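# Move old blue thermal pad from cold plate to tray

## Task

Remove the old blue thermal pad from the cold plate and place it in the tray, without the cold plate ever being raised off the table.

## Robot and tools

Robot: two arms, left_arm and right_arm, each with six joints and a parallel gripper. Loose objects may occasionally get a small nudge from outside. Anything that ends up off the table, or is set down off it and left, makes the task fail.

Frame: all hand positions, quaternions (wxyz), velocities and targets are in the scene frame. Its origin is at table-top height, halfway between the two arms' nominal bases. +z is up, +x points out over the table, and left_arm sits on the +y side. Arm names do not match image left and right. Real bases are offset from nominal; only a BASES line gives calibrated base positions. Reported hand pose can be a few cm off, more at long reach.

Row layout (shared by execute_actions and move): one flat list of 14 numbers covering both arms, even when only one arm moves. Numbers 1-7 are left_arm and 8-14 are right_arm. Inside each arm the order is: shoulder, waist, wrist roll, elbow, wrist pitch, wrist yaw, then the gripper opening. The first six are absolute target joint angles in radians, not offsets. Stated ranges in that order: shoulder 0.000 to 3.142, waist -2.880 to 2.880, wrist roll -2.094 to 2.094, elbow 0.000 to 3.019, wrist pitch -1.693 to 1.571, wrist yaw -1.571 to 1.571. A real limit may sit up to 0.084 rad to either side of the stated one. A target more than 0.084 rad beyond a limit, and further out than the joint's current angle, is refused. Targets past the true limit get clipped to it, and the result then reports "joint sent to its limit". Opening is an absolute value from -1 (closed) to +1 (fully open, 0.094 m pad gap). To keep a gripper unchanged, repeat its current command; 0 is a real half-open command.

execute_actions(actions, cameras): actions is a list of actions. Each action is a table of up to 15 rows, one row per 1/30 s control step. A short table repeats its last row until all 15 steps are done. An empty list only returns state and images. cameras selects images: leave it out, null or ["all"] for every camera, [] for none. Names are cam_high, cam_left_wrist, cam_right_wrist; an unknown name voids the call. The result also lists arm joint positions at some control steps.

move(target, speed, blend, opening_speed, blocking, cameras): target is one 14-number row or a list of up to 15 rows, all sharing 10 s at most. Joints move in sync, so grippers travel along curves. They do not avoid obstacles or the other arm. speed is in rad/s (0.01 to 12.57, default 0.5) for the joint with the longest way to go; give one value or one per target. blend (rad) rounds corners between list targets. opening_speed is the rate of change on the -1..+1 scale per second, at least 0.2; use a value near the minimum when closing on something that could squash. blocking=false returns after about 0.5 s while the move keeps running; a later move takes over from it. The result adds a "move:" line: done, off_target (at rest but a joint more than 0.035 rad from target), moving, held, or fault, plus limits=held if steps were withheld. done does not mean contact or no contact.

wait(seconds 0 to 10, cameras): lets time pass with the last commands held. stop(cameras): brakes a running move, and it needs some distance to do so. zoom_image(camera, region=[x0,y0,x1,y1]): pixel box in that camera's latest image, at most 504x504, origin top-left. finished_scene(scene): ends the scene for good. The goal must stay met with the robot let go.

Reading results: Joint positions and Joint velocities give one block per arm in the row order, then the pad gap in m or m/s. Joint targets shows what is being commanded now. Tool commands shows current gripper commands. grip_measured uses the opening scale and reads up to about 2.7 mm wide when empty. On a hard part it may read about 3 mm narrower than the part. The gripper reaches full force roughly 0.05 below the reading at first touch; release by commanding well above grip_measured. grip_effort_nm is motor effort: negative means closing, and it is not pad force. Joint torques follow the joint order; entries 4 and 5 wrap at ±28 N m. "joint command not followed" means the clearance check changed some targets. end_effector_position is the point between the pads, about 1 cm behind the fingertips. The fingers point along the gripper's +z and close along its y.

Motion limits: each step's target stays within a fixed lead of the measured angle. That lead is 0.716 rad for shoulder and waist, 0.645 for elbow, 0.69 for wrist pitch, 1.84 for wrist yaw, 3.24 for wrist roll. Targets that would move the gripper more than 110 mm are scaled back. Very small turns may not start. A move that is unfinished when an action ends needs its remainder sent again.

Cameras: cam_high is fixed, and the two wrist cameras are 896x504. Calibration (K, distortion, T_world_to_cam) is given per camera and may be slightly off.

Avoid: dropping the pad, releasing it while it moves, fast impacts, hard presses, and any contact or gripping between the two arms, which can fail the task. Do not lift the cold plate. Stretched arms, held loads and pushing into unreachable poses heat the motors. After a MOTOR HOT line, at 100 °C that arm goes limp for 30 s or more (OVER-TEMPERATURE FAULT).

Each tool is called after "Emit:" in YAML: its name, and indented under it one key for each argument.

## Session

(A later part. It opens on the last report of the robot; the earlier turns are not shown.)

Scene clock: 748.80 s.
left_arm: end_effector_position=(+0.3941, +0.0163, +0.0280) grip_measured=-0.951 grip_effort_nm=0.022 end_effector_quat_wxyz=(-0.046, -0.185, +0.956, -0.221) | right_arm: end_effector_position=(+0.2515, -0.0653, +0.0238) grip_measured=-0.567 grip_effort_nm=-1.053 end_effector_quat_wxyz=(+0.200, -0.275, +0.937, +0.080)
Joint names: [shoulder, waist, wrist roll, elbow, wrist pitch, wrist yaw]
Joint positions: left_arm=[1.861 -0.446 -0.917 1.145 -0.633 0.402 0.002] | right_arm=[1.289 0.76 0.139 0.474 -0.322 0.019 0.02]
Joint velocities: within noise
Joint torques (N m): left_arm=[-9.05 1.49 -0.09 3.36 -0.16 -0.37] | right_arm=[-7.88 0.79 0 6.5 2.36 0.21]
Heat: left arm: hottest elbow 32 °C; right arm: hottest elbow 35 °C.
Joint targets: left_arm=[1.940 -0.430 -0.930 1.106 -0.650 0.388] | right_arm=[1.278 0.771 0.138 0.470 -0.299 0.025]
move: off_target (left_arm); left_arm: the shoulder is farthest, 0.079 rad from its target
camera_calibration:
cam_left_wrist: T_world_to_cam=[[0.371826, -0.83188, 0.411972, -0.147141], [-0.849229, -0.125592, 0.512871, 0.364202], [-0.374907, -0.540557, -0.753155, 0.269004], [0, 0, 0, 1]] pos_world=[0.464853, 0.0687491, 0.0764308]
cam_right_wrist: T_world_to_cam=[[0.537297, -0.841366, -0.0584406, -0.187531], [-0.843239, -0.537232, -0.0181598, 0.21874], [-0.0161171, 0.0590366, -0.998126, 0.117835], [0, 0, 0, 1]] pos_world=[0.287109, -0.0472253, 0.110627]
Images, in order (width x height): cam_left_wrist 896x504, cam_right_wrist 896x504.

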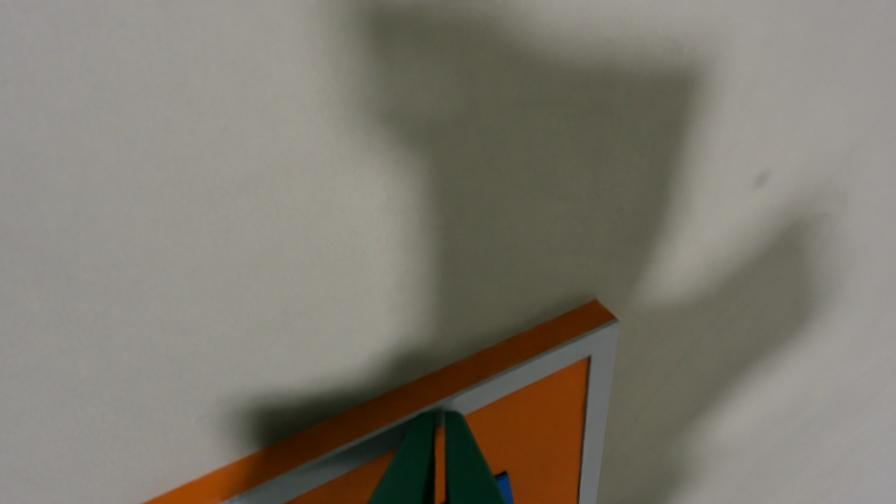

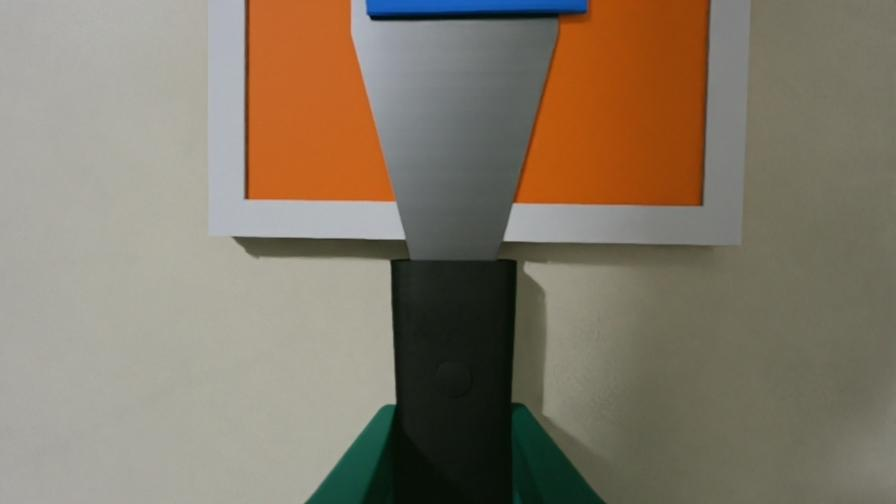

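Emit:
move:
  target:
    - [1.870,-0.440,-0.930,1.140,-0.635,0.400,-0.95,1.278,0.771,0.138,0.470,-0.299,0.025,-0.85]
    - [1.770,-0.435,-0.800,1.180,-0.690,0.480,-0.95,1.278,0.771,0.138,0.470,-0.299,0.025,-0.85]
    - [1.735,-0.420,-0.325,0.990,-0.585,0.705,-0.95,1.278,0.771,0.138,0.470,-0.299,0.025,-0.85]
  speed: [0.15,0.3,0.4]
  cameras: ["cam_left_wrist","cam_right_wrist"]

Scene clock: 758.10 s.
left_arm: end_effector_position=(+0.3272, +0.0076, +0.0626) grip_measured=-0.951 grip_effort_nm=0.022 end_effector_quat_wxyz=(-0.040, +0.104, +0.928, -0.356) | right_arm: end_effector_position=(+0.2516, -0.0658, +0.0236) grip_measured=-0.567 grip_effort_nm=-1.057 end_effector_quat_wxyz=(+0.201, -0.274, +0.937, +0.079)
Joint names: [shoulder, waist, wrist roll, elbow, wrist pitch, wrist yaw]
Joint positions: left_arm=[1.743 -0.436 -0.339 0.992 -0.595 0.703 0.002] | right_arm=[1.289 0.76 0.139 0.473 -0.32 0.022 0.02]
Joint velocities: within noise
Joint torques (N m): left_arm=[-13.51 1.61 0.18 5.79 0.92 0.35] | right_arm=[-7.88 0.79 0 6.6 2.33 0.11]
Heat: left arm: hottest elbow 32 °C; right arm: hottest elbow 35 °C.
Joint targets: left_arm=[1.735 -0.420 -0.325 0.990 -0.585 0.705] | right_arm=[1.278 0.771 0.138 0.470 -0.299 0.025]
move: done
camera_calibration:
cam_left_wrist: T_world_to_cam=[[-0.166285, -0.721069, 0.672613, 0.0151547], [-0.833308, 0.467448, 0.295111, 0.292491], [-0.527207, -0.511421, -0.678602, 0.310179], [0, 0, 0, 1]] pos_world=[0.409783, 0.0328356, 0.113978]
cam_right_wrist: T_world_to_cam=[[0.536599, -0.841948, -0.0564313, -0.187876], [-0.843715, -0.536461, -0.0188502, 0.218686], [-0.0144023, 0.0577269, -0.998229, 0.117116], [0, 0, 0, 1]] pos_world=[0.287009, -0.0476262, 0.110428]
Images, in order (width x height): cam_left_wrist 896x504, cam_right_wrist 896x504.

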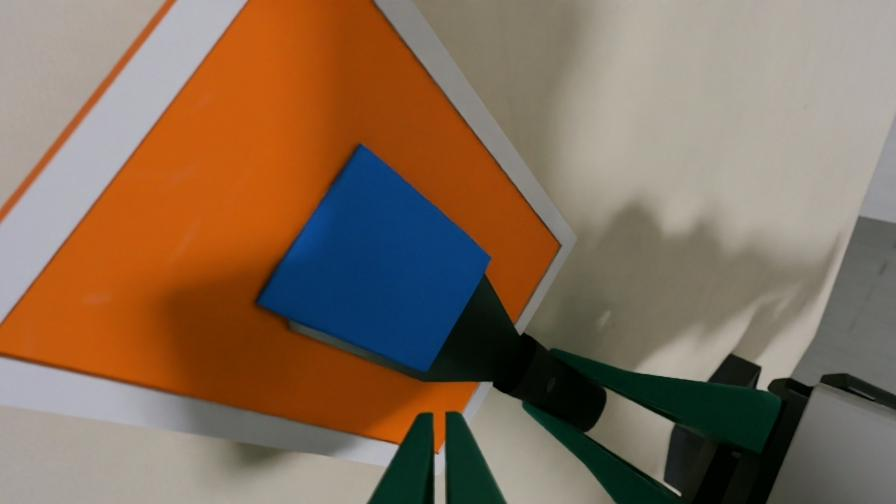

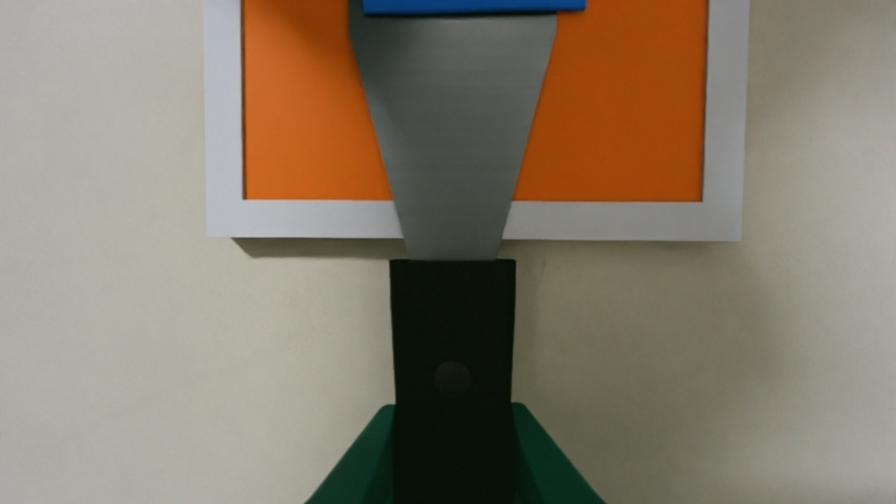

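Emit:
move:
  target:
    - [1.811,-0.413,-0.325,0.952,-0.497,0.705,-0.95,1.278,0.771,0.138,0.470,-0.299,0.025,-0.85]
  speed: [0.12]
  cameras: ["cam_left_wrist"]

Scene clock: 762.77 s.
left_arm: end_effector_position=(+0.3232, +0.0133, +0.0308) grip_measured=-0.951 grip_effort_nm=0.022 end_effector_quat_wxyz=(-0.040, +0.101, +0.928, -0.355) | right_arm: end_effector_position=(+0.2516, -0.0658, +0.0236) grip_measured=-0.567 grip_effort_nm=-1.053 end_effector_quat_wxyz=(+0.201, -0.274, +0.937, +0.079)
Joint names: [shoulder, waist, wrist roll, elbow, wrist pitch, wrist yaw]
Joint positions: left_arm=[1.795 -0.429 -0.338 0.953 -0.508 0.703 0.002] | right_arm=[1.289 0.76 0.139 0.473 -0.32 0.022 0.02]
Joint velocities: within noise
Joint torques (N m): left_arm=[-11.75 1.61 0.18 5.31 0.91 0.35] | right_arm=[-7.88 0.73 0 6.58 2.3 0.11]
Heat: left arm: hottest elbow 32 °C; right arm: hottest elbow 35 °C.
Joint targets: left_arm=[1.811 -0.413 -0.325 0.952 -0.497 0.705] | right_arm=[1.278 0.771 0.138 0.470 -0.299 0.025]
move: done
camera_calibration:
cam_left_wrist: T_world_to_cam=[[-0.160619, -0.722664, 0.672279, 0.0381441], [-0.835269, 0.462405, 0.297501, 0.296512], [-0.525858, -0.513749, -0.67789, 0.289029], [0, 0, 0, 1]] pos_world=[0.405783, 0.0389455, 0.082074]
Images, in order (width x height): cam_left_wrist 896x504.

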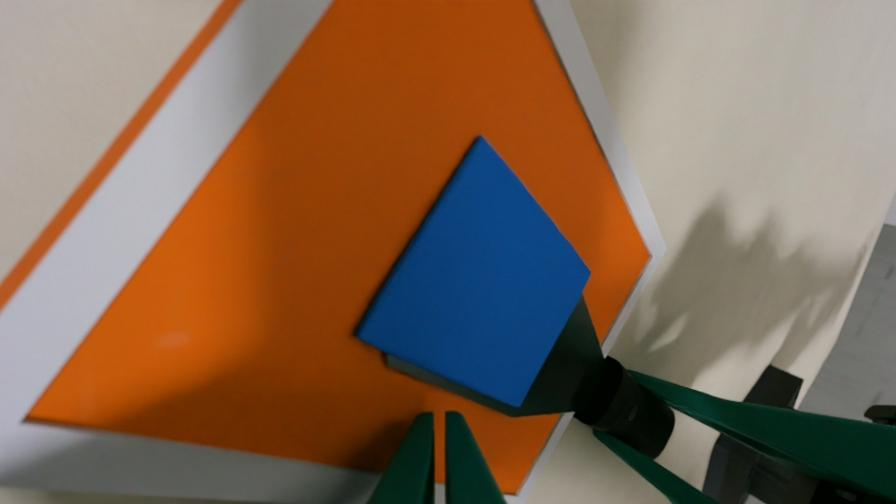

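Emit:
move:
  target:
    - [1.830,-0.413,-0.325,0.950,-0.500,0.705,-0.95,1.278,0.771,0.138,0.470,-0.299,0.025,-0.85]
    - [1.885,-0.413,-0.325,0.908,-0.515,0.675,-0.95,1.278,0.771,0.138,0.470,-0.299,0.025,-0.85]
  speed: [0.06,0.1]
  cameras: ["cam_left_wrist","cam_right_wrist"]

Scene clock: 767.70 s.
left_arm: end_effector_position=(+0.3210, +0.0154, +0.0244) grip_measured=-0.951 grip_effort_nm=0.017 end_effector_quat_wxyz=(-0.046, +0.098, +0.929, -0.354) | right_arm: end_effector_position=(+0.2516, -0.0658, +0.0237) grip_measured=-0.567 grip_effort_nm=-1.053 end_effector_quat_wxyz=(+0.201, -0.274, +0.937, +0.079)
Joint names: [shoulder, waist, wrist roll, elbow, wrist pitch, wrist yaw]
Joint positions: left_arm=[1.808 -0.427 -0.337 0.949 -0.506 0.705 0.002] | right_arm=[1.289 0.76 0.139 0.473 -0.32 0.022 0.02]
Joint velocities: within noise
Joint torques (N m): left_arm=[-7.41 1.49 0.18 2.44 0.14 -0.73] | right_arm=[-7.82 0.79 0 6.61 2.32 0.11]
Heat: left arm: hottest elbow 32 °C; right arm: hottest elbow 35 °C.
Joint targets: left_arm=[1.885 -0.413 -0.325 0.908 -0.515 0.675] | right_arm=[1.278 0.771 0.138 0.470 -0.299 0.025]
move: off_target (left_arm); left_arm: the shoulder is farthest, 0.077 rad from its target
camera_calibration:
cam_left_wrist: T_world_to_cam=[[-0.150948, -0.726574, 0.670302, 0.0407014], [-0.832044, 0.459516, 0.310721, 0.294242], [-0.533776, -0.510818, -0.673905, 0.286927], [0, 0, 0, 1]] pos_world=[0.404121, 0.0409315, 0.0746524]
cam_right_wrist: T_world_to_cam=[[0.536617, -0.841936, -0.0564387, -0.187869], [-0.843708, -0.536459, -0.0192111, 0.218728], [-0.0141025, 0.0579268, -0.998221, 0.117238], [0, 0, 0, 1]] pos_world=[0.287009, -0.0476262, 0.110629]
Images, in order (width x height): cam_left_wrist 896x504, cam_right_wrist 896x504.

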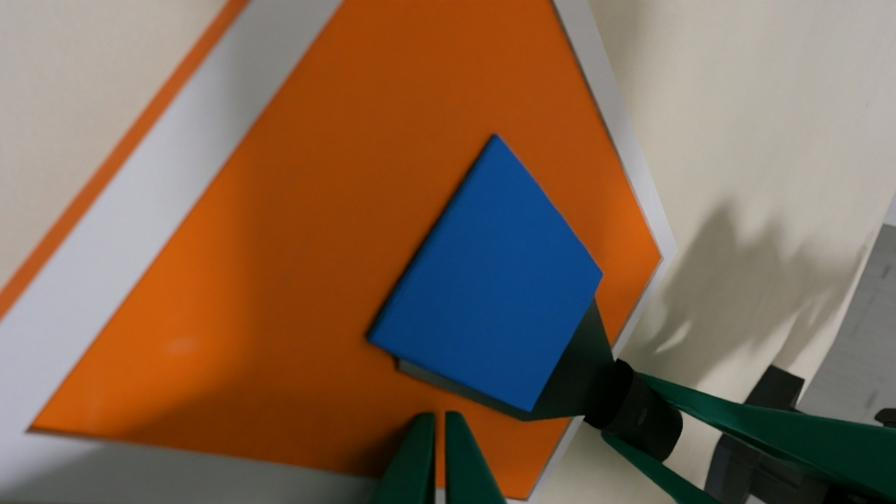

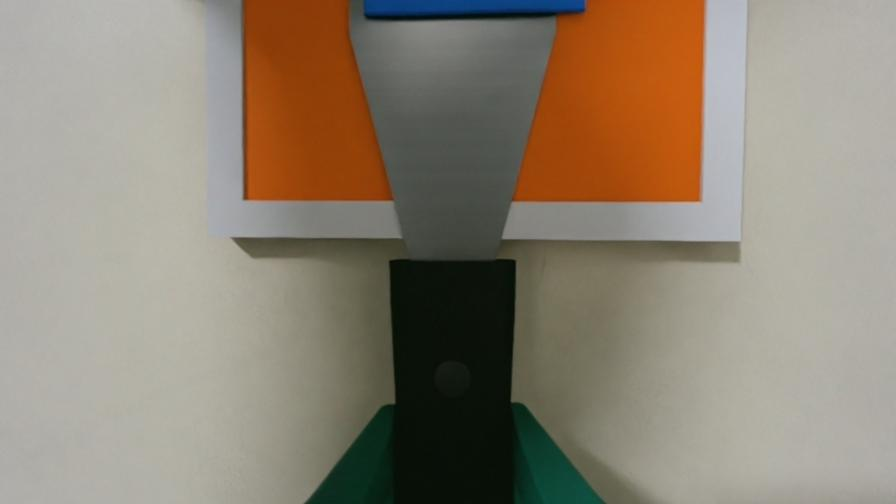

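Emit:
move:
  target:
    - [1.885,-0.413,-0.325,0.908,-0.515,0.675,-0.95,1.266,0.771,0.138,0.552,-0.392,0.025,-0.85]
  speed: [0.08]
  cameras: ["cam_left_wrist","cam_right_wrist"]

Scene clock: 772.37 s.
left_arm: end_effector_position=(+0.3208, +0.0155, +0.0243) grip_measured=-0.951 grip_effort_nm=0.012 end_effector_quat_wxyz=(-0.046, +0.098, +0.929, -0.354) | right_arm: end_effector_position=(+0.2510, -0.0663, +0.0276) grip_measured=-0.567 grip_effort_nm=-1.053 end_effector_quat_wxyz=(+0.184, -0.276, +0.941, +0.072)
Joint names: [shoulder, waist, wrist roll, elbow, wrist pitch, wrist yaw]
Joint positions: left_arm=[1.808 -0.427 -0.336 0.949 -0.506 0.705 0.002] | right_arm=[1.288 0.76 0.139 0.501 -0.386 0.022 0.02]
Joint velocities: within noise
Joint torques (N m): left_arm=[-7.36 1.38 0.17 2.44 0.14 -0.74] | right_arm=[-8.82 0.85 0 10.81 1.16 0.11]
Heat: left arm: hottest elbow 32 °C; right arm: hottest elbow 35 °C.
Joint targets: left_arm=[1.885 -0.413 -0.325 0.908 -0.515 0.675] | right_arm=[1.266 0.771 0.138 0.552 -0.392 0.025]
move: off_target (left_arm, right_arm); left_arm: the shoulder is farthest, 0.077 rad from its target; right_arm: the elbow is farthest, 0.051 rad from its target
camera_calibration:
cam_left_wrist: T_world_to_cam=[[-0.151071, -0.726657, 0.670184, 0.0408872], [-0.831878, 0.459691, 0.310908, 0.294057], [-0.534001, -0.510542, -0.673936, 0.286939], [0, 0, 0, 1]] pos_world=[0.404022, 0.0410302, 0.0745524]
cam_right_wrist: T_world_to_cam=[[0.535117, -0.843235, -0.0510372, -0.187591], [-0.843713, -0.536499, 0.0178064, 0.216964], [-0.0423964, 0.0335323, -0.998538, 0.126624], [0, 0, 0, 1]] pos_world=[0.288807, -0.0460282, 0.113001]
Images, in order (width x height): cam_left_wrist 896x504, cam_right_wrist 896x504.

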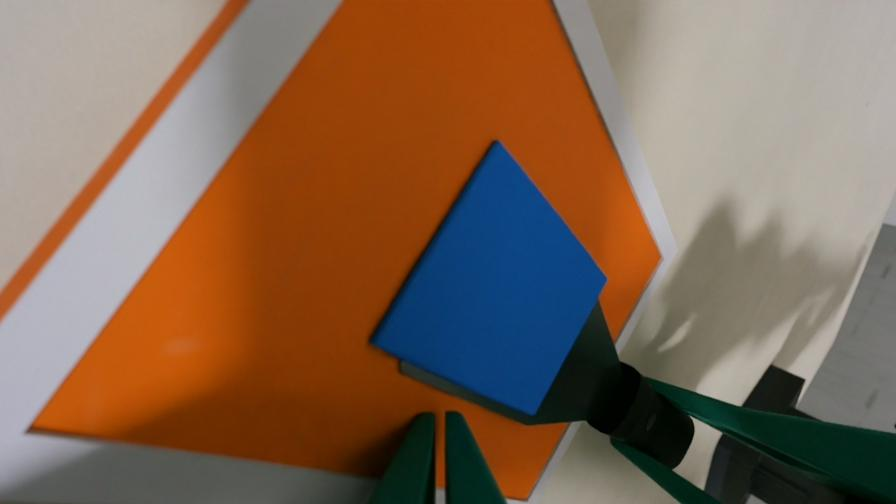

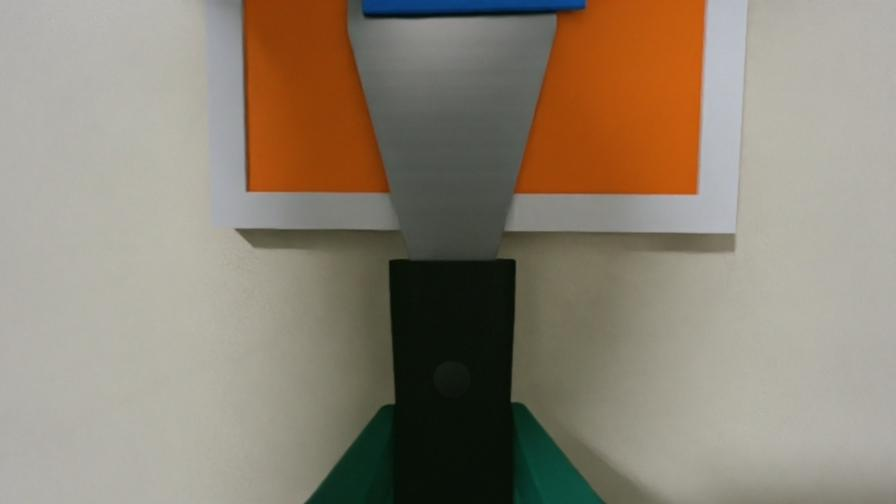

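Emit:
move:
  target:
    - [1.890,-0.413,-0.325,0.904,-0.515,0.672,-0.95,1.260,0.771,0.138,0.600,-0.482,0.025,-0.85]
  speed: [0.08]
  cameras: ["cam_left_wrist","cam_right_wrist"]

Scene clock: 774.90 s.
left_arm: end_effector_position=(+0.3207, +0.0156, +0.0242) grip_measured=-0.951 grip_effort_nm=0.022 end_effector_quat_wxyz=(-0.046, +0.098, +0.929, -0.353) | right_arm: end_effector_position=(+0.2510, -0.0661, +0.0348) grip_measured=-0.567 grip_effort_nm=-1.048 end_effector_quat_wxyz=(+0.163, -0.277, +0.945, +0.062)
Joint names: [shoulder, waist, wrist roll, elbow, wrist pitch, wrist yaw]
Joint positions: left_arm=[1.808 -0.427 -0.336 0.948 -0.506 0.705 0.002] | right_arm=[1.288 0.761 0.139 0.542 -0.475 0.022 0.02]
Joint velocities: within noise
Joint torques (N m): left_arm=[-6.95 1.38 0.17 2.19 0.13 -0.84] | right_arm=[-9.52 0.73 0 11.48 1.02 0.11]
Heat: left arm: hottest elbow 32 °C; right arm: hottest elbow 35 °C.
Joint targets: left_arm=[1.890 -0.413 -0.325 0.904 -0.515 0.672] | right_arm=[1.260 0.771 0.138 0.600 -0.482 0.025]
move: off_target (left_arm, right_arm); left_arm: the shoulder is farthest, 0.082 rad from its target; right_arm: the elbow is farthest, 0.058 rad from its target
camera_calibration:
cam_left_wrist: T_world_to_cam=[[-0.150836, -0.726757, 0.670129, 0.0409101], [-0.831743, 0.45967, 0.311301, 0.293794], [-0.534278, -0.510419, -0.67381, 0.286913], [0, 0, 0, 1]] pos_world=[0.403823, 0.0411297, 0.0744517]
cam_right_wrist: T_world_to_cam=[[0.533788, -0.844473, -0.0439943, -0.187128], [-0.842011, -0.535591, 0.0644918, 0.215017], [-0.0780246, 0.00261874, -0.996948, 0.140595], [0, 0, 0, 1]] pos_world=[0.291903, -0.0432314, 0.118067]
Images, in order (width x height): cam_left_wrist 896x504, cam_right_wrist 896x504.

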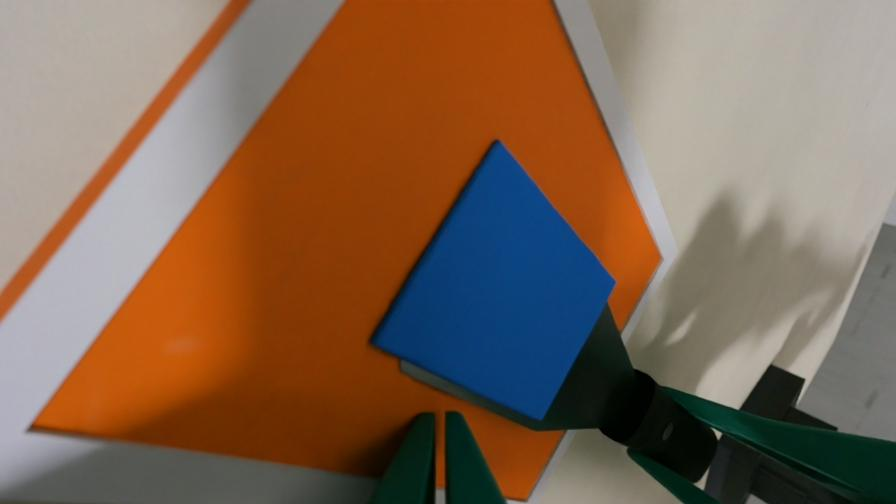

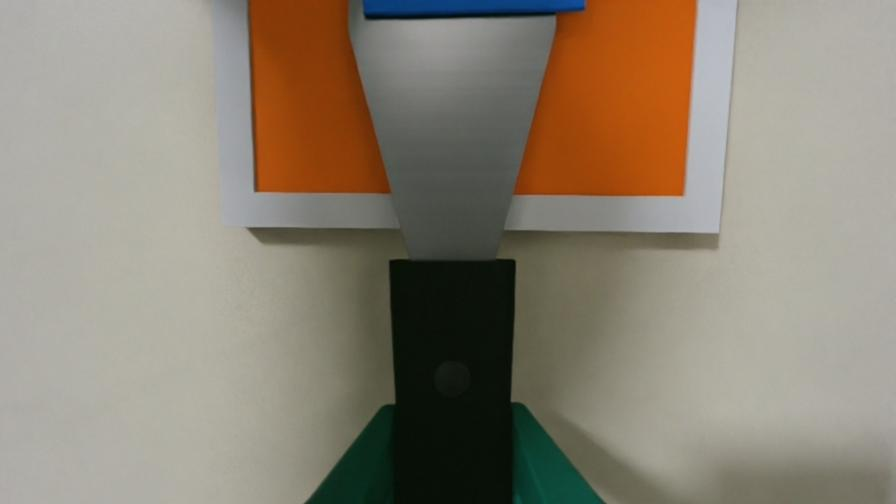

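Emit:
move:
  target:
    - [1.892,-0.413,-0.325,0.902,-0.515,0.670,-0.95,1.255,0.771,0.138,0.640,-0.572,0.025,-0.85]
  speed: [0.08]
  cameras: ["cam_left_wrist","cam_right_wrist"]

Scene clock: 777.93 s.
left_arm: end_effector_position=(+0.3201, +0.0157, +0.0239) grip_measured=-0.951 grip_effort_nm=0.022 end_effector_quat_wxyz=(-0.047, +0.098, +0.929, -0.354) | right_arm: end_effector_position=(+0.2509, -0.0659, +0.0430) grip_measured=-0.567 grip_effort_nm=-1.053 end_effector_quat_wxyz=(+0.143, -0.279, +0.948, +0.053)
Joint names: [shoulder, waist, wrist roll, elbow, wrist pitch, wrist yaw]
Joint positions: left_arm=[1.808 -0.427 -0.336 0.947 -0.506 0.706 0.002] | right_arm=[1.288 0.761 0.139 0.584 -0.561 0.022 0.02]
Joint velocities: within noise
Joint torques (N m): left_arm=[-6.83 1.44 0.17 2.11 0.16 -0.95] | right_arm=[-10.11 0.73 0 11.55 0.84 0.11]
Heat: left arm: hottest elbow 32 °C; right arm: hottest elbow 35 °C.
Joint targets: left_arm=[1.892 -0.413 -0.325 0.902 -0.515 0.670] | right_arm=[1.255 0.771 0.138 0.640 -0.572 0.025]
move: off_target (left_arm, right_arm); left_arm: the shoulder is farthest, 0.084 rad from its target; right_arm: the elbow is farthest, 0.056 rad from its target
camera_calibration:
cam_left_wrist: T_world_to_cam=[[-0.150347, -0.726295, 0.67074, 0.0408507], [-0.831112, 0.46027, 0.312098, 0.293092], [-0.535396, -0.510536, -0.672832, 0.286879], [0, 0, 0, 1]] pos_world=[0.403328, 0.0412303, 0.0741479]
cam_right_wrist: T_world_to_cam=[[0.533048, -0.845259, -0.0373681, -0.186602], [-0.838681, -0.533698, 0.108537, 0.211872], [-0.111685, -0.0265153, -0.99339, 0.155229], [0, 0, 0, 1]] pos_world=[0.294497, -0.0405351, 0.124234]
Images, in order (width x height): cam_left_wrist 896x504, cam_right_wrist 896x504.

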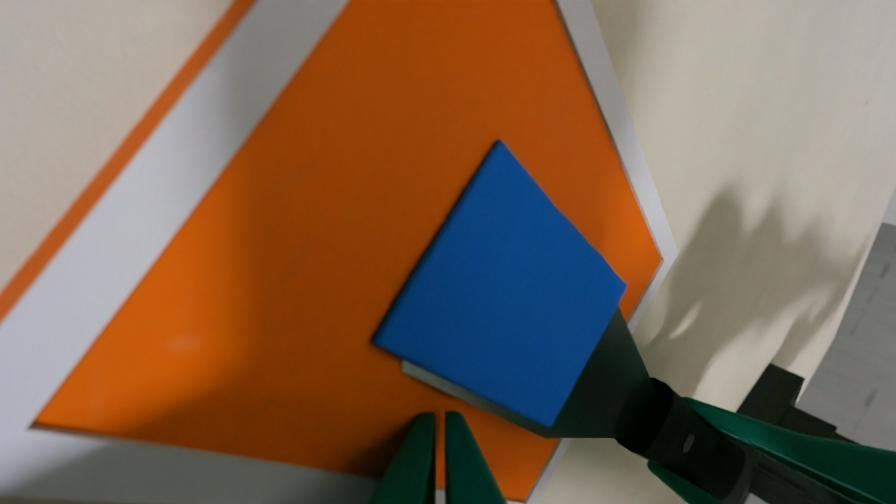

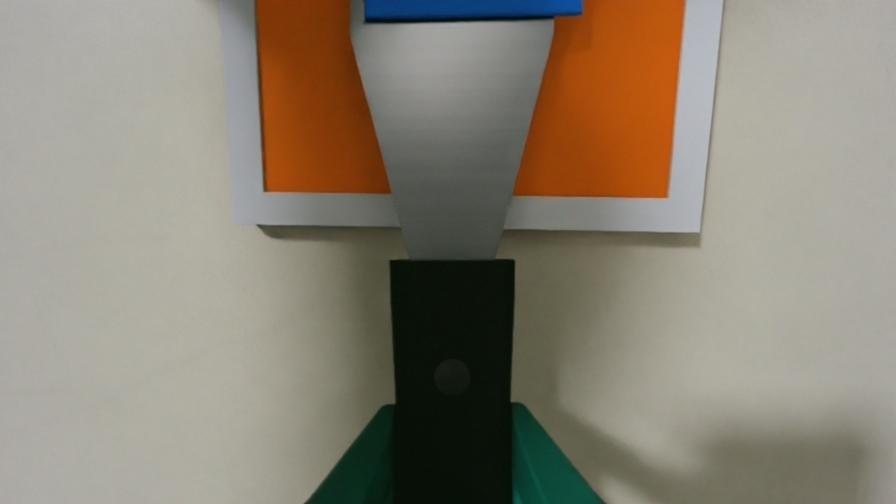

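Emit:
move:
  target:
    - [1.915,-0.413,-0.325,0.888,-0.518,0.662,-0.95,1.265,0.765,0.138,0.645,-0.560,0.025,-0.85]
    - [1.915,-0.413,-0.325,0.888,-0.518,0.662,-0.95,1.318,0.742,0.138,0.678,-0.512,0.025,-0.85]
  speed: [0.08,0.08]
  cameras: ["cam_left_wrist","cam_right_wrist"]

Scene clock: 781.67 s.
left_arm: end_effector_position=(+0.3201, +0.0167, +0.0233) grip_measured=-0.951 grip_effort_nm=0.017 end_effector_quat_wxyz=(-0.046, +0.097, +0.929, -0.353) | right_arm: end_effector_position=(+0.2553, -0.0626, +0.0411) grip_measured=-0.567 grip_effort_nm=-1.053 end_effector_quat_wxyz=(+0.139, -0.278, +0.949, +0.052)
Joint names: [shoulder, waist, wrist roll, elbow, wrist pitch, wrist yaw]
Joint positions: left_arm=[1.808 -0.425 -0.336 0.945 -0.503 0.705 0.002] | right_arm=[1.312 0.76 0.139 0.6 -0.561 0.021 0.02]
Joint velocities: within noise
Joint torques (N m): left_arm=[-5.07 1.26 0.17 1.26 -0.05 -1.2] | right_arm=[-7.3 -1.55 0 13.14 3.19 0.14]
Heat: left arm: hottest elbow 32 °C; right arm: hottest elbow 36 °C.
Joint targets: left_arm=[1.915 -0.413 -0.325 0.888 -0.518 0.662] | right_arm=[1.318 0.742 0.138 0.678 -0.512 0.025]
move: off_target (left_arm, right_arm); left_arm: the shoulder is farthest, 0.107 rad from its target; right_arm: the elbow is farthest, 0.078 rad from its target
camera_calibration:
cam_left_wrist: T_world_to_cam=[[-0.149647, -0.727124, 0.669997, 0.0417849], [-0.832206, 0.458527, 0.311745, 0.293354], [-0.53389, -0.510924, -0.673735, 0.286461], [0, 0, 0, 1]] pos_world=[0.403322, 0.0422318, 0.0735512]
cam_right_wrist: T_world_to_cam=[[0.531727, -0.846114, -0.0368506, -0.185961], [-0.838631, -0.532098, 0.11649, 0.217237], [-0.118172, -0.031037, -0.992508, 0.155149], [0, 0, 0, 1]] pos_world=[0.299396, -0.0369371, 0.121828]
Images, in order (width x height): cam_left_wrist 896x504, cam_right_wrist 896x504.

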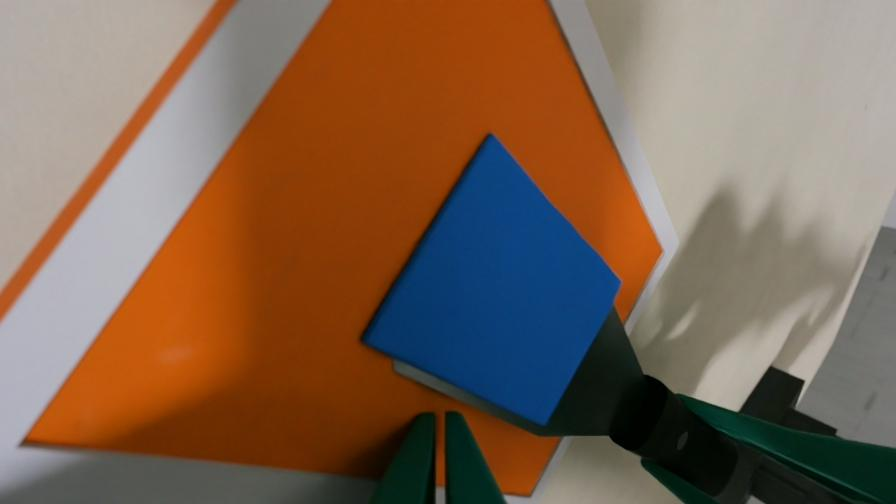

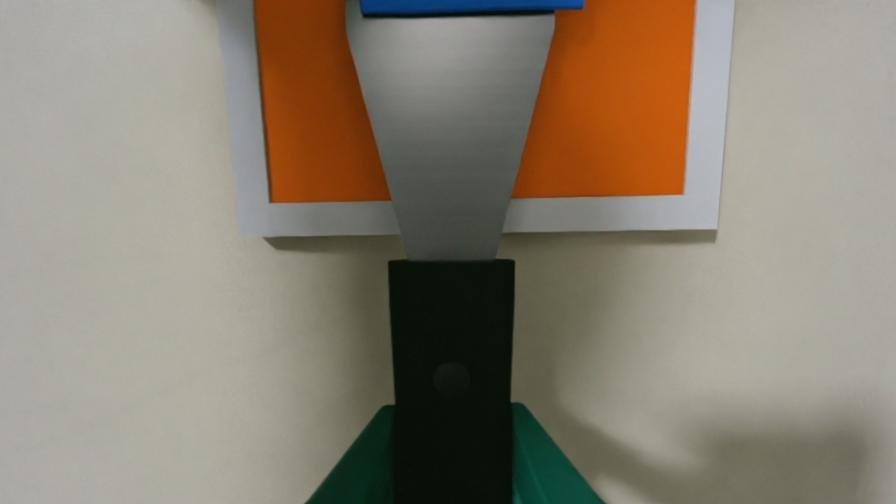

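Emit:
zoom_image:
  camera: "cam_left_wrist"
  region: [330, 110, 720, 500]

Scaled by 1.292 from the camera's 896x504 image, which has a finer 1280x720 frame.

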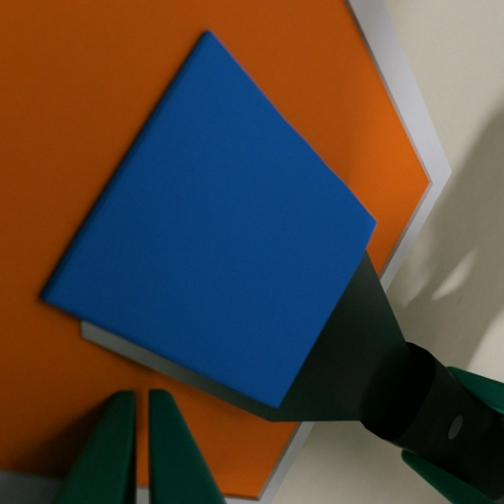

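Emit:
move:
  target:
    - [1.850,-0.413,-0.325,0.925,-0.510,0.690,-0.95,1.318,0.742,0.138,0.678,-0.512,0.025,-0.85]
  speed: [0.08]
  cameras: ["cam_left_wrist","cam_right_wrist"]

Scene clock: 790.60 s.
left_arm: end_effector_position=(+0.3215, +0.0170, +0.0247) grip_measured=-0.951 grip_effort_nm=0.022 end_effector_quat_wxyz=(-0.044, +0.097, +0.929, -0.356) | right_arm: end_effector_position=(+0.2564, -0.0618, +0.0416) grip_measured=-0.567 grip_effort_nm=-1.057 end_effector_quat_wxyz=(+0.140, -0.278, +0.949, +0.052)
Joint names: [shoulder, waist, wrist roll, elbow, wrist pitch, wrist yaw]
Joint positions: left_arm=[1.805 -0.423 -0.336 0.945 -0.501 0.708 0.002] | right_arm=[1.313 0.76 0.139 0.602 -0.56 0.021 0.02]
Joint velocities: within noise
Joint torques (N m): left_arm=[-9.7 1.08 0.16 3.89 0.18 -0.32] | right_arm=[-7.47 -1.49 0 12.98 3.12 0.16]
Heat: left arm: hottest elbow 31 °C; right arm: hottest elbow 36 °C.
Joint targets: left_arm=[1.850 -0.413 -0.325 0.925 -0.510 0.690] | right_arm=[1.318 0.742 0.138 0.678 -0.512 0.025]
move: off_target (left_arm, right_arm); left_arm: the shoulder is farthest, 0.045 rad from its target; right_arm: the elbow is farthest, 0.076 rad from its target
camera_calibration:
cam_left_wrist: T_world_to_cam=[[-0.150198, -0.724168, 0.673068, 0.0412639], [-0.834108, 0.4583, 0.30696, 0.294568], [-0.530758, -0.515307, -0.67287, 0.287344], [0, 0, 0, 1]] pos_world=[0.40441, 0.042952, 0.0751513]
cam_right_wrist: T_world_to_cam=[[0.531534, -0.846204, -0.0375521, -0.185738], [-0.839006, -0.532067, 0.113905, 0.218809], [-0.116367, -0.0290378, -0.992782, 0.15545], [0, 0, 0, 1]] pos_world=[0.300397, -0.036237, 0.12243]
Images, in order (width x height): cam_left_wrist 896x504, cam_right_wrist 896x504.

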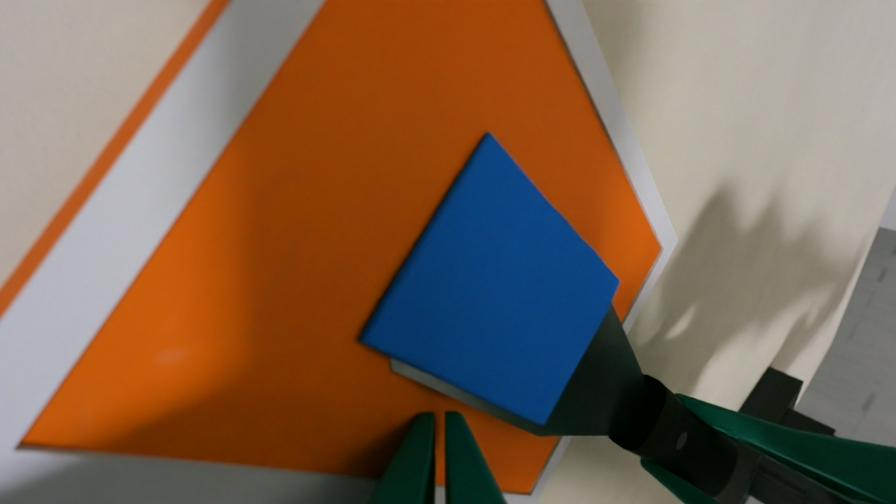

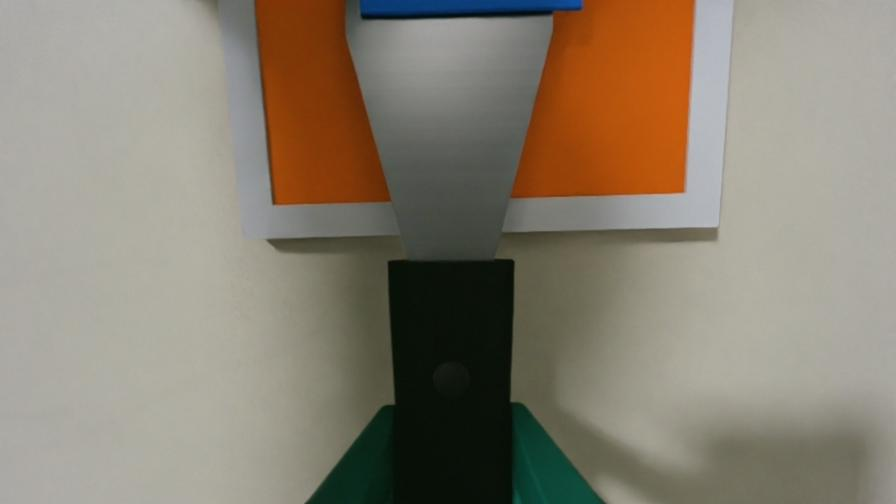

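Emit:
move:
  target:
    - [1.810,-0.410,-0.325,0.965,-0.505,0.705,-0.95,1.310,0.748,0.138,0.660,-0.530,0.025,-0.85]
    - [1.785,-0.410,-0.325,0.985,-0.515,0.712,-0.95,1.310,0.748,0.138,0.660,-0.530,0.025,-0.85]
  speed: [0.06,0.06]
  cameras: ["cam_left_wrist","cam_right_wrist"]

Scene clock: 793.03 s.
left_arm: end_effector_position=(+0.3258, +0.0146, +0.0335) grip_measured=-0.951 grip_effort_nm=0.017 end_effector_quat_wxyz=(-0.038, +0.100, +0.927, -0.359) | right_arm: end_effector_position=(+0.2577, -0.0606, +0.0427) grip_measured=-0.567 grip_effort_nm=-1.048 end_effector_quat_wxyz=(+0.142, -0.278, +0.948, +0.053)
Joint names: [shoulder, waist, wrist roll, elbow, wrist pitch, wrist yaw]
Joint positions: left_arm=[1.792 -0.422 -0.336 0.954 -0.507 0.71 0.002] | right_arm=[1.313 0.76 0.139 0.605 -0.558 0.021 0.02]
Joint velocities: within noise
Joint torques (N m): left_arm=[-13.57 1.32 0.17 7.61 0.27 0.36] | right_arm=[-8.18 -1.03 0 11.45 2.35 0.16]
Heat: left arm: hottest elbow 31 °C; right arm: hottest elbow 37 °C.
Joint targets: left_arm=[1.785 -0.410 -0.325 0.985 -0.515 0.712] | right_arm=[1.310 0.748 0.138 0.660 -0.530 0.025]
move: off_target (right_arm); right_arm: the elbow is farthest, 0.055 rad from its target
camera_calibration:
cam_left_wrist: T_world_to_cam=[[-0.159478, -0.717558, 0.677995, 0.0371683], [-0.838016, 0.461425, 0.291232, 0.298437], [-0.52182, -0.521726, -0.674912, 0.291567], [0, 0, 0, 1]] pos_world=[0.408168, 0.0410821, 0.0846678]
cam_right_wrist: T_world_to_cam=[[0.531645, -0.846101, -0.0382858, -0.185394], [-0.839401, -0.532386, 0.109411, 0.220632], [-0.112955, -0.0260307, -0.993259, 0.156123], [0, 0, 0, 1]] pos_world=[0.301397, -0.0353365, 0.123833]
Images, in order (width x height): cam_left_wrist 896x504, cam_right_wrist 896x504.

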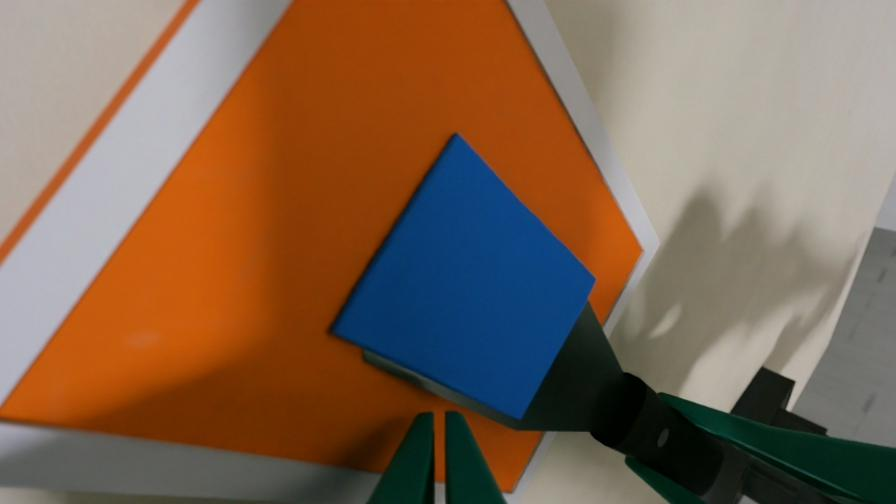

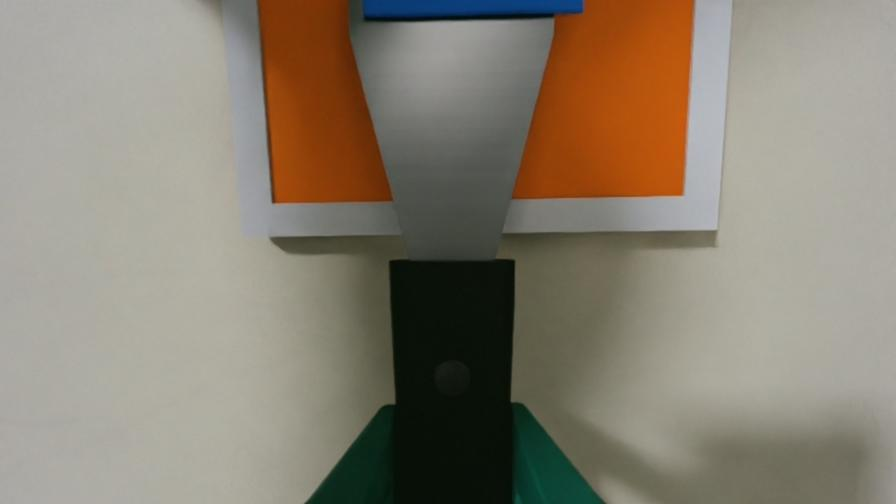

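Emit:
move:
  target:
    - [1.710,-0.405,-0.290,1.020,-0.600,0.715,-0.95,1.305,0.752,0.138,0.650,-0.545,0.025,-0.85]
    - [1.785,-0.295,0.373,1.085,-0.430,0.730,-0.95,1.305,0.752,0.138,0.650,-0.545,0.025,-0.85]
    - [1.904,-0.295,0.373,1.033,-0.302,0.730,-0.95,1.305,0.752,0.138,0.650,-0.545,0.025,-0.85]
  speed: [0.2,0.4,0.2]
  cameras: ["cam_left_wrist","cam_right_wrist"]

Scene clock: 802.17 s.
left_arm: end_effector_position=(+0.4160, +0.0350, +0.0261) grip_measured=-0.951 grip_effort_nm=0.017 end_effector_quat_wxyz=(+0.188, +0.386, +0.833, -0.348) | right_arm: end_effector_position=(+0.2577, -0.0606, +0.0427) grip_measured=-0.567 grip_effort_nm=-1.053 end_effector_quat_wxyz=(+0.142, -0.278, +0.948, +0.053)
Joint names: [shoulder, waist, wrist roll, elbow, wrist pitch, wrist yaw]
Joint positions: left_arm=[1.888 -0.309 0.36 1.033 -0.314 0.729 0.002] | right_arm=[1.313 0.76 0.139 0.605 -0.558 0.021 0.02]
Joint velocities: within noise
Joint torques (N m): left_arm=[-13.33 1.38 0.17 5.55 1.26 0.36] | right_arm=[-8.59 -0.67 0 10.67 1.73 0.16]
Heat: left arm: hottest elbow 32 °C; right arm: hottest elbow 37 °C.
Joint targets: left_arm=[1.904 -0.295 0.373 1.033 -0.302 0.730] | right_arm=[1.305 0.752 0.138 0.650 -0.545 0.025]
move: off_target (right_arm); right_arm: the elbow is farthest, 0.045 rad from its target
camera_calibration:
cam_left_wrist: T_world_to_cam=[[-0.77607, -0.453648, 0.438085, 0.324672], [-0.592513, 0.762393, -0.260164, 0.268457], [-0.21597, -0.461476, -0.860463, 0.219774], [0, 0, 0, 1]] pos_world=[0.458498, 0.0440377, 0.116716]
cam_right_wrist: T_world_to_cam=[[0.531645, -0.846101, -0.0382858, -0.185394], [-0.839401, -0.532386, 0.109411, 0.220632], [-0.112955, -0.0260307, -0.993259, 0.156123], [0, 0, 0, 1]] pos_world=[0.301397, -0.0353365, 0.123833]
Images, in order (width x height): cam_left_wrist 896x504, cam_right_wrist 896x504.

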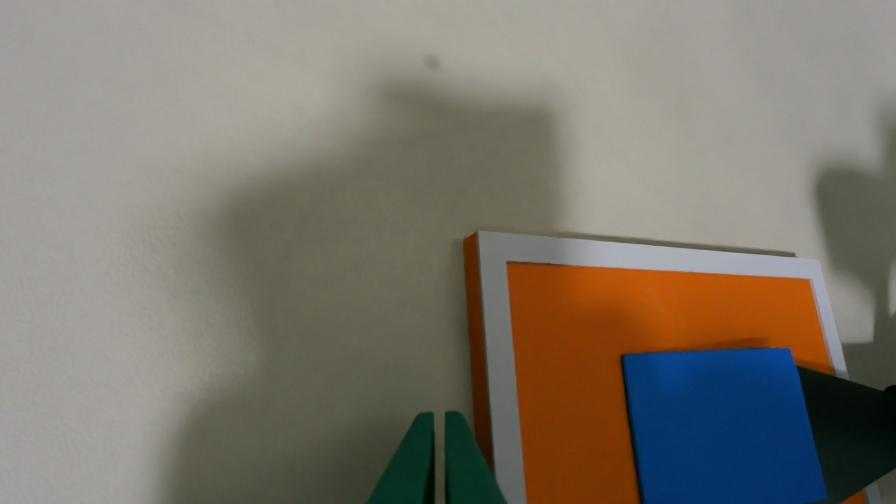

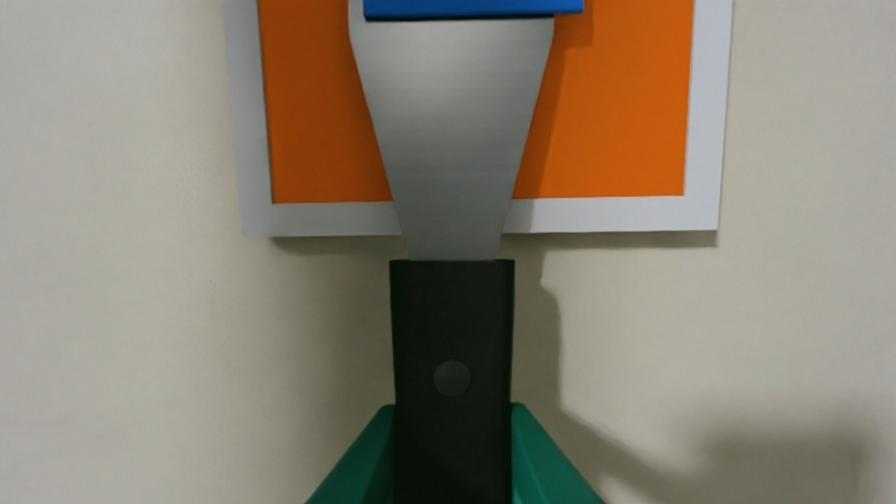

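Emit:
move:
  target:
    - [1.906,-0.350,0.373,1.015,-0.320,0.740,-0.95,1.320,0.748,0.138,0.660,-0.530,0.025,-0.85]
    - [1.908,-0.400,0.373,0.992,-0.340,0.762,-0.95,1.360,0.738,0.138,0.695,-0.495,0.025,-0.85]
  speed: [0.1,0.1]
  cameras: ["cam_left_wrist","cam_right_wrist"]

Scene clock: 807.30 s.
left_arm: end_effector_position=(+0.4048, +0.0288, +0.0228) grip_measured=-0.951 grip_effort_nm=0.017 end_effector_quat_wxyz=(+0.179, +0.393, +0.830, -0.354) | right_arm: end_effector_position=(+0.2584, -0.0611, +0.0341) grip_measured=-0.567 grip_effort_nm=-1.057 end_effector_quat_wxyz=(+0.132, -0.278, +0.950, +0.048)
Joint names: [shoulder, waist, wrist roll, elbow, wrist pitch, wrist yaw]
Joint positions: left_arm=[1.888 -0.325 0.363 1.02 -0.314 0.737 0.002] | right_arm=[1.346 0.757 0.139 0.611 -0.555 0.021 0.02]
Joint velocities: within noise
Joint torques (N m): left_arm=[-12.92 -5.6 0.13 3.47 -0.2 1.21] | right_arm=[-7.06 -1.55 0 13.46 3.58 0.16]
Heat: left arm: hottest elbow 32 °C; right arm: hottest elbow 38 °C.
Joint targets: left_arm=[1.908 -0.400 0.373 0.992 -0.340 0.762] | right_arm=[1.360 0.738 0.138 0.695 -0.495 0.025]
move: off_target (left_arm, right_arm); left_arm: the waist is farthest, 0.075 rad from its target; right_arm: the elbow is farthest, 0.084 rad from its target
camera_calibration:
cam_left_wrist: T_world_to_cam=[[-0.779974, -0.435891, 0.449042, 0.31541], [-0.579203, 0.774533, -0.254211, 0.259732], [-0.23699, -0.458364, -0.856585, 0.219958], [0, 0, 0, 1]] pos_world=[0.448577, 0.0371342, 0.112807]
cam_right_wrist: T_world_to_cam=[[0.529075, -0.847867, -0.0346629, -0.186128], [-0.838391, -0.528599, 0.132977, 0.221005], [-0.131069, -0.0412937, -0.990513, 0.151292], [0, 0, 0, 1]] pos_world=[0.303594, -0.0347413, 0.114016]
Images, in order (width x height): cam_left_wrist 896x504, cam_right_wrist 896x504.

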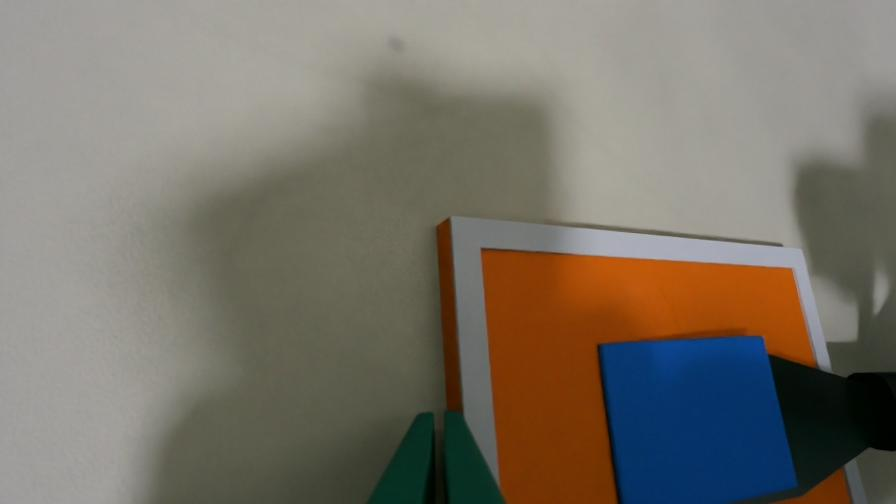

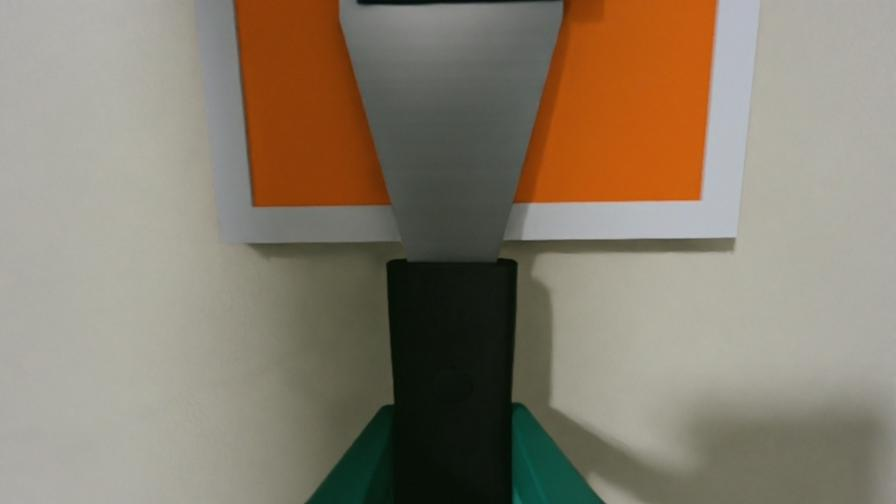

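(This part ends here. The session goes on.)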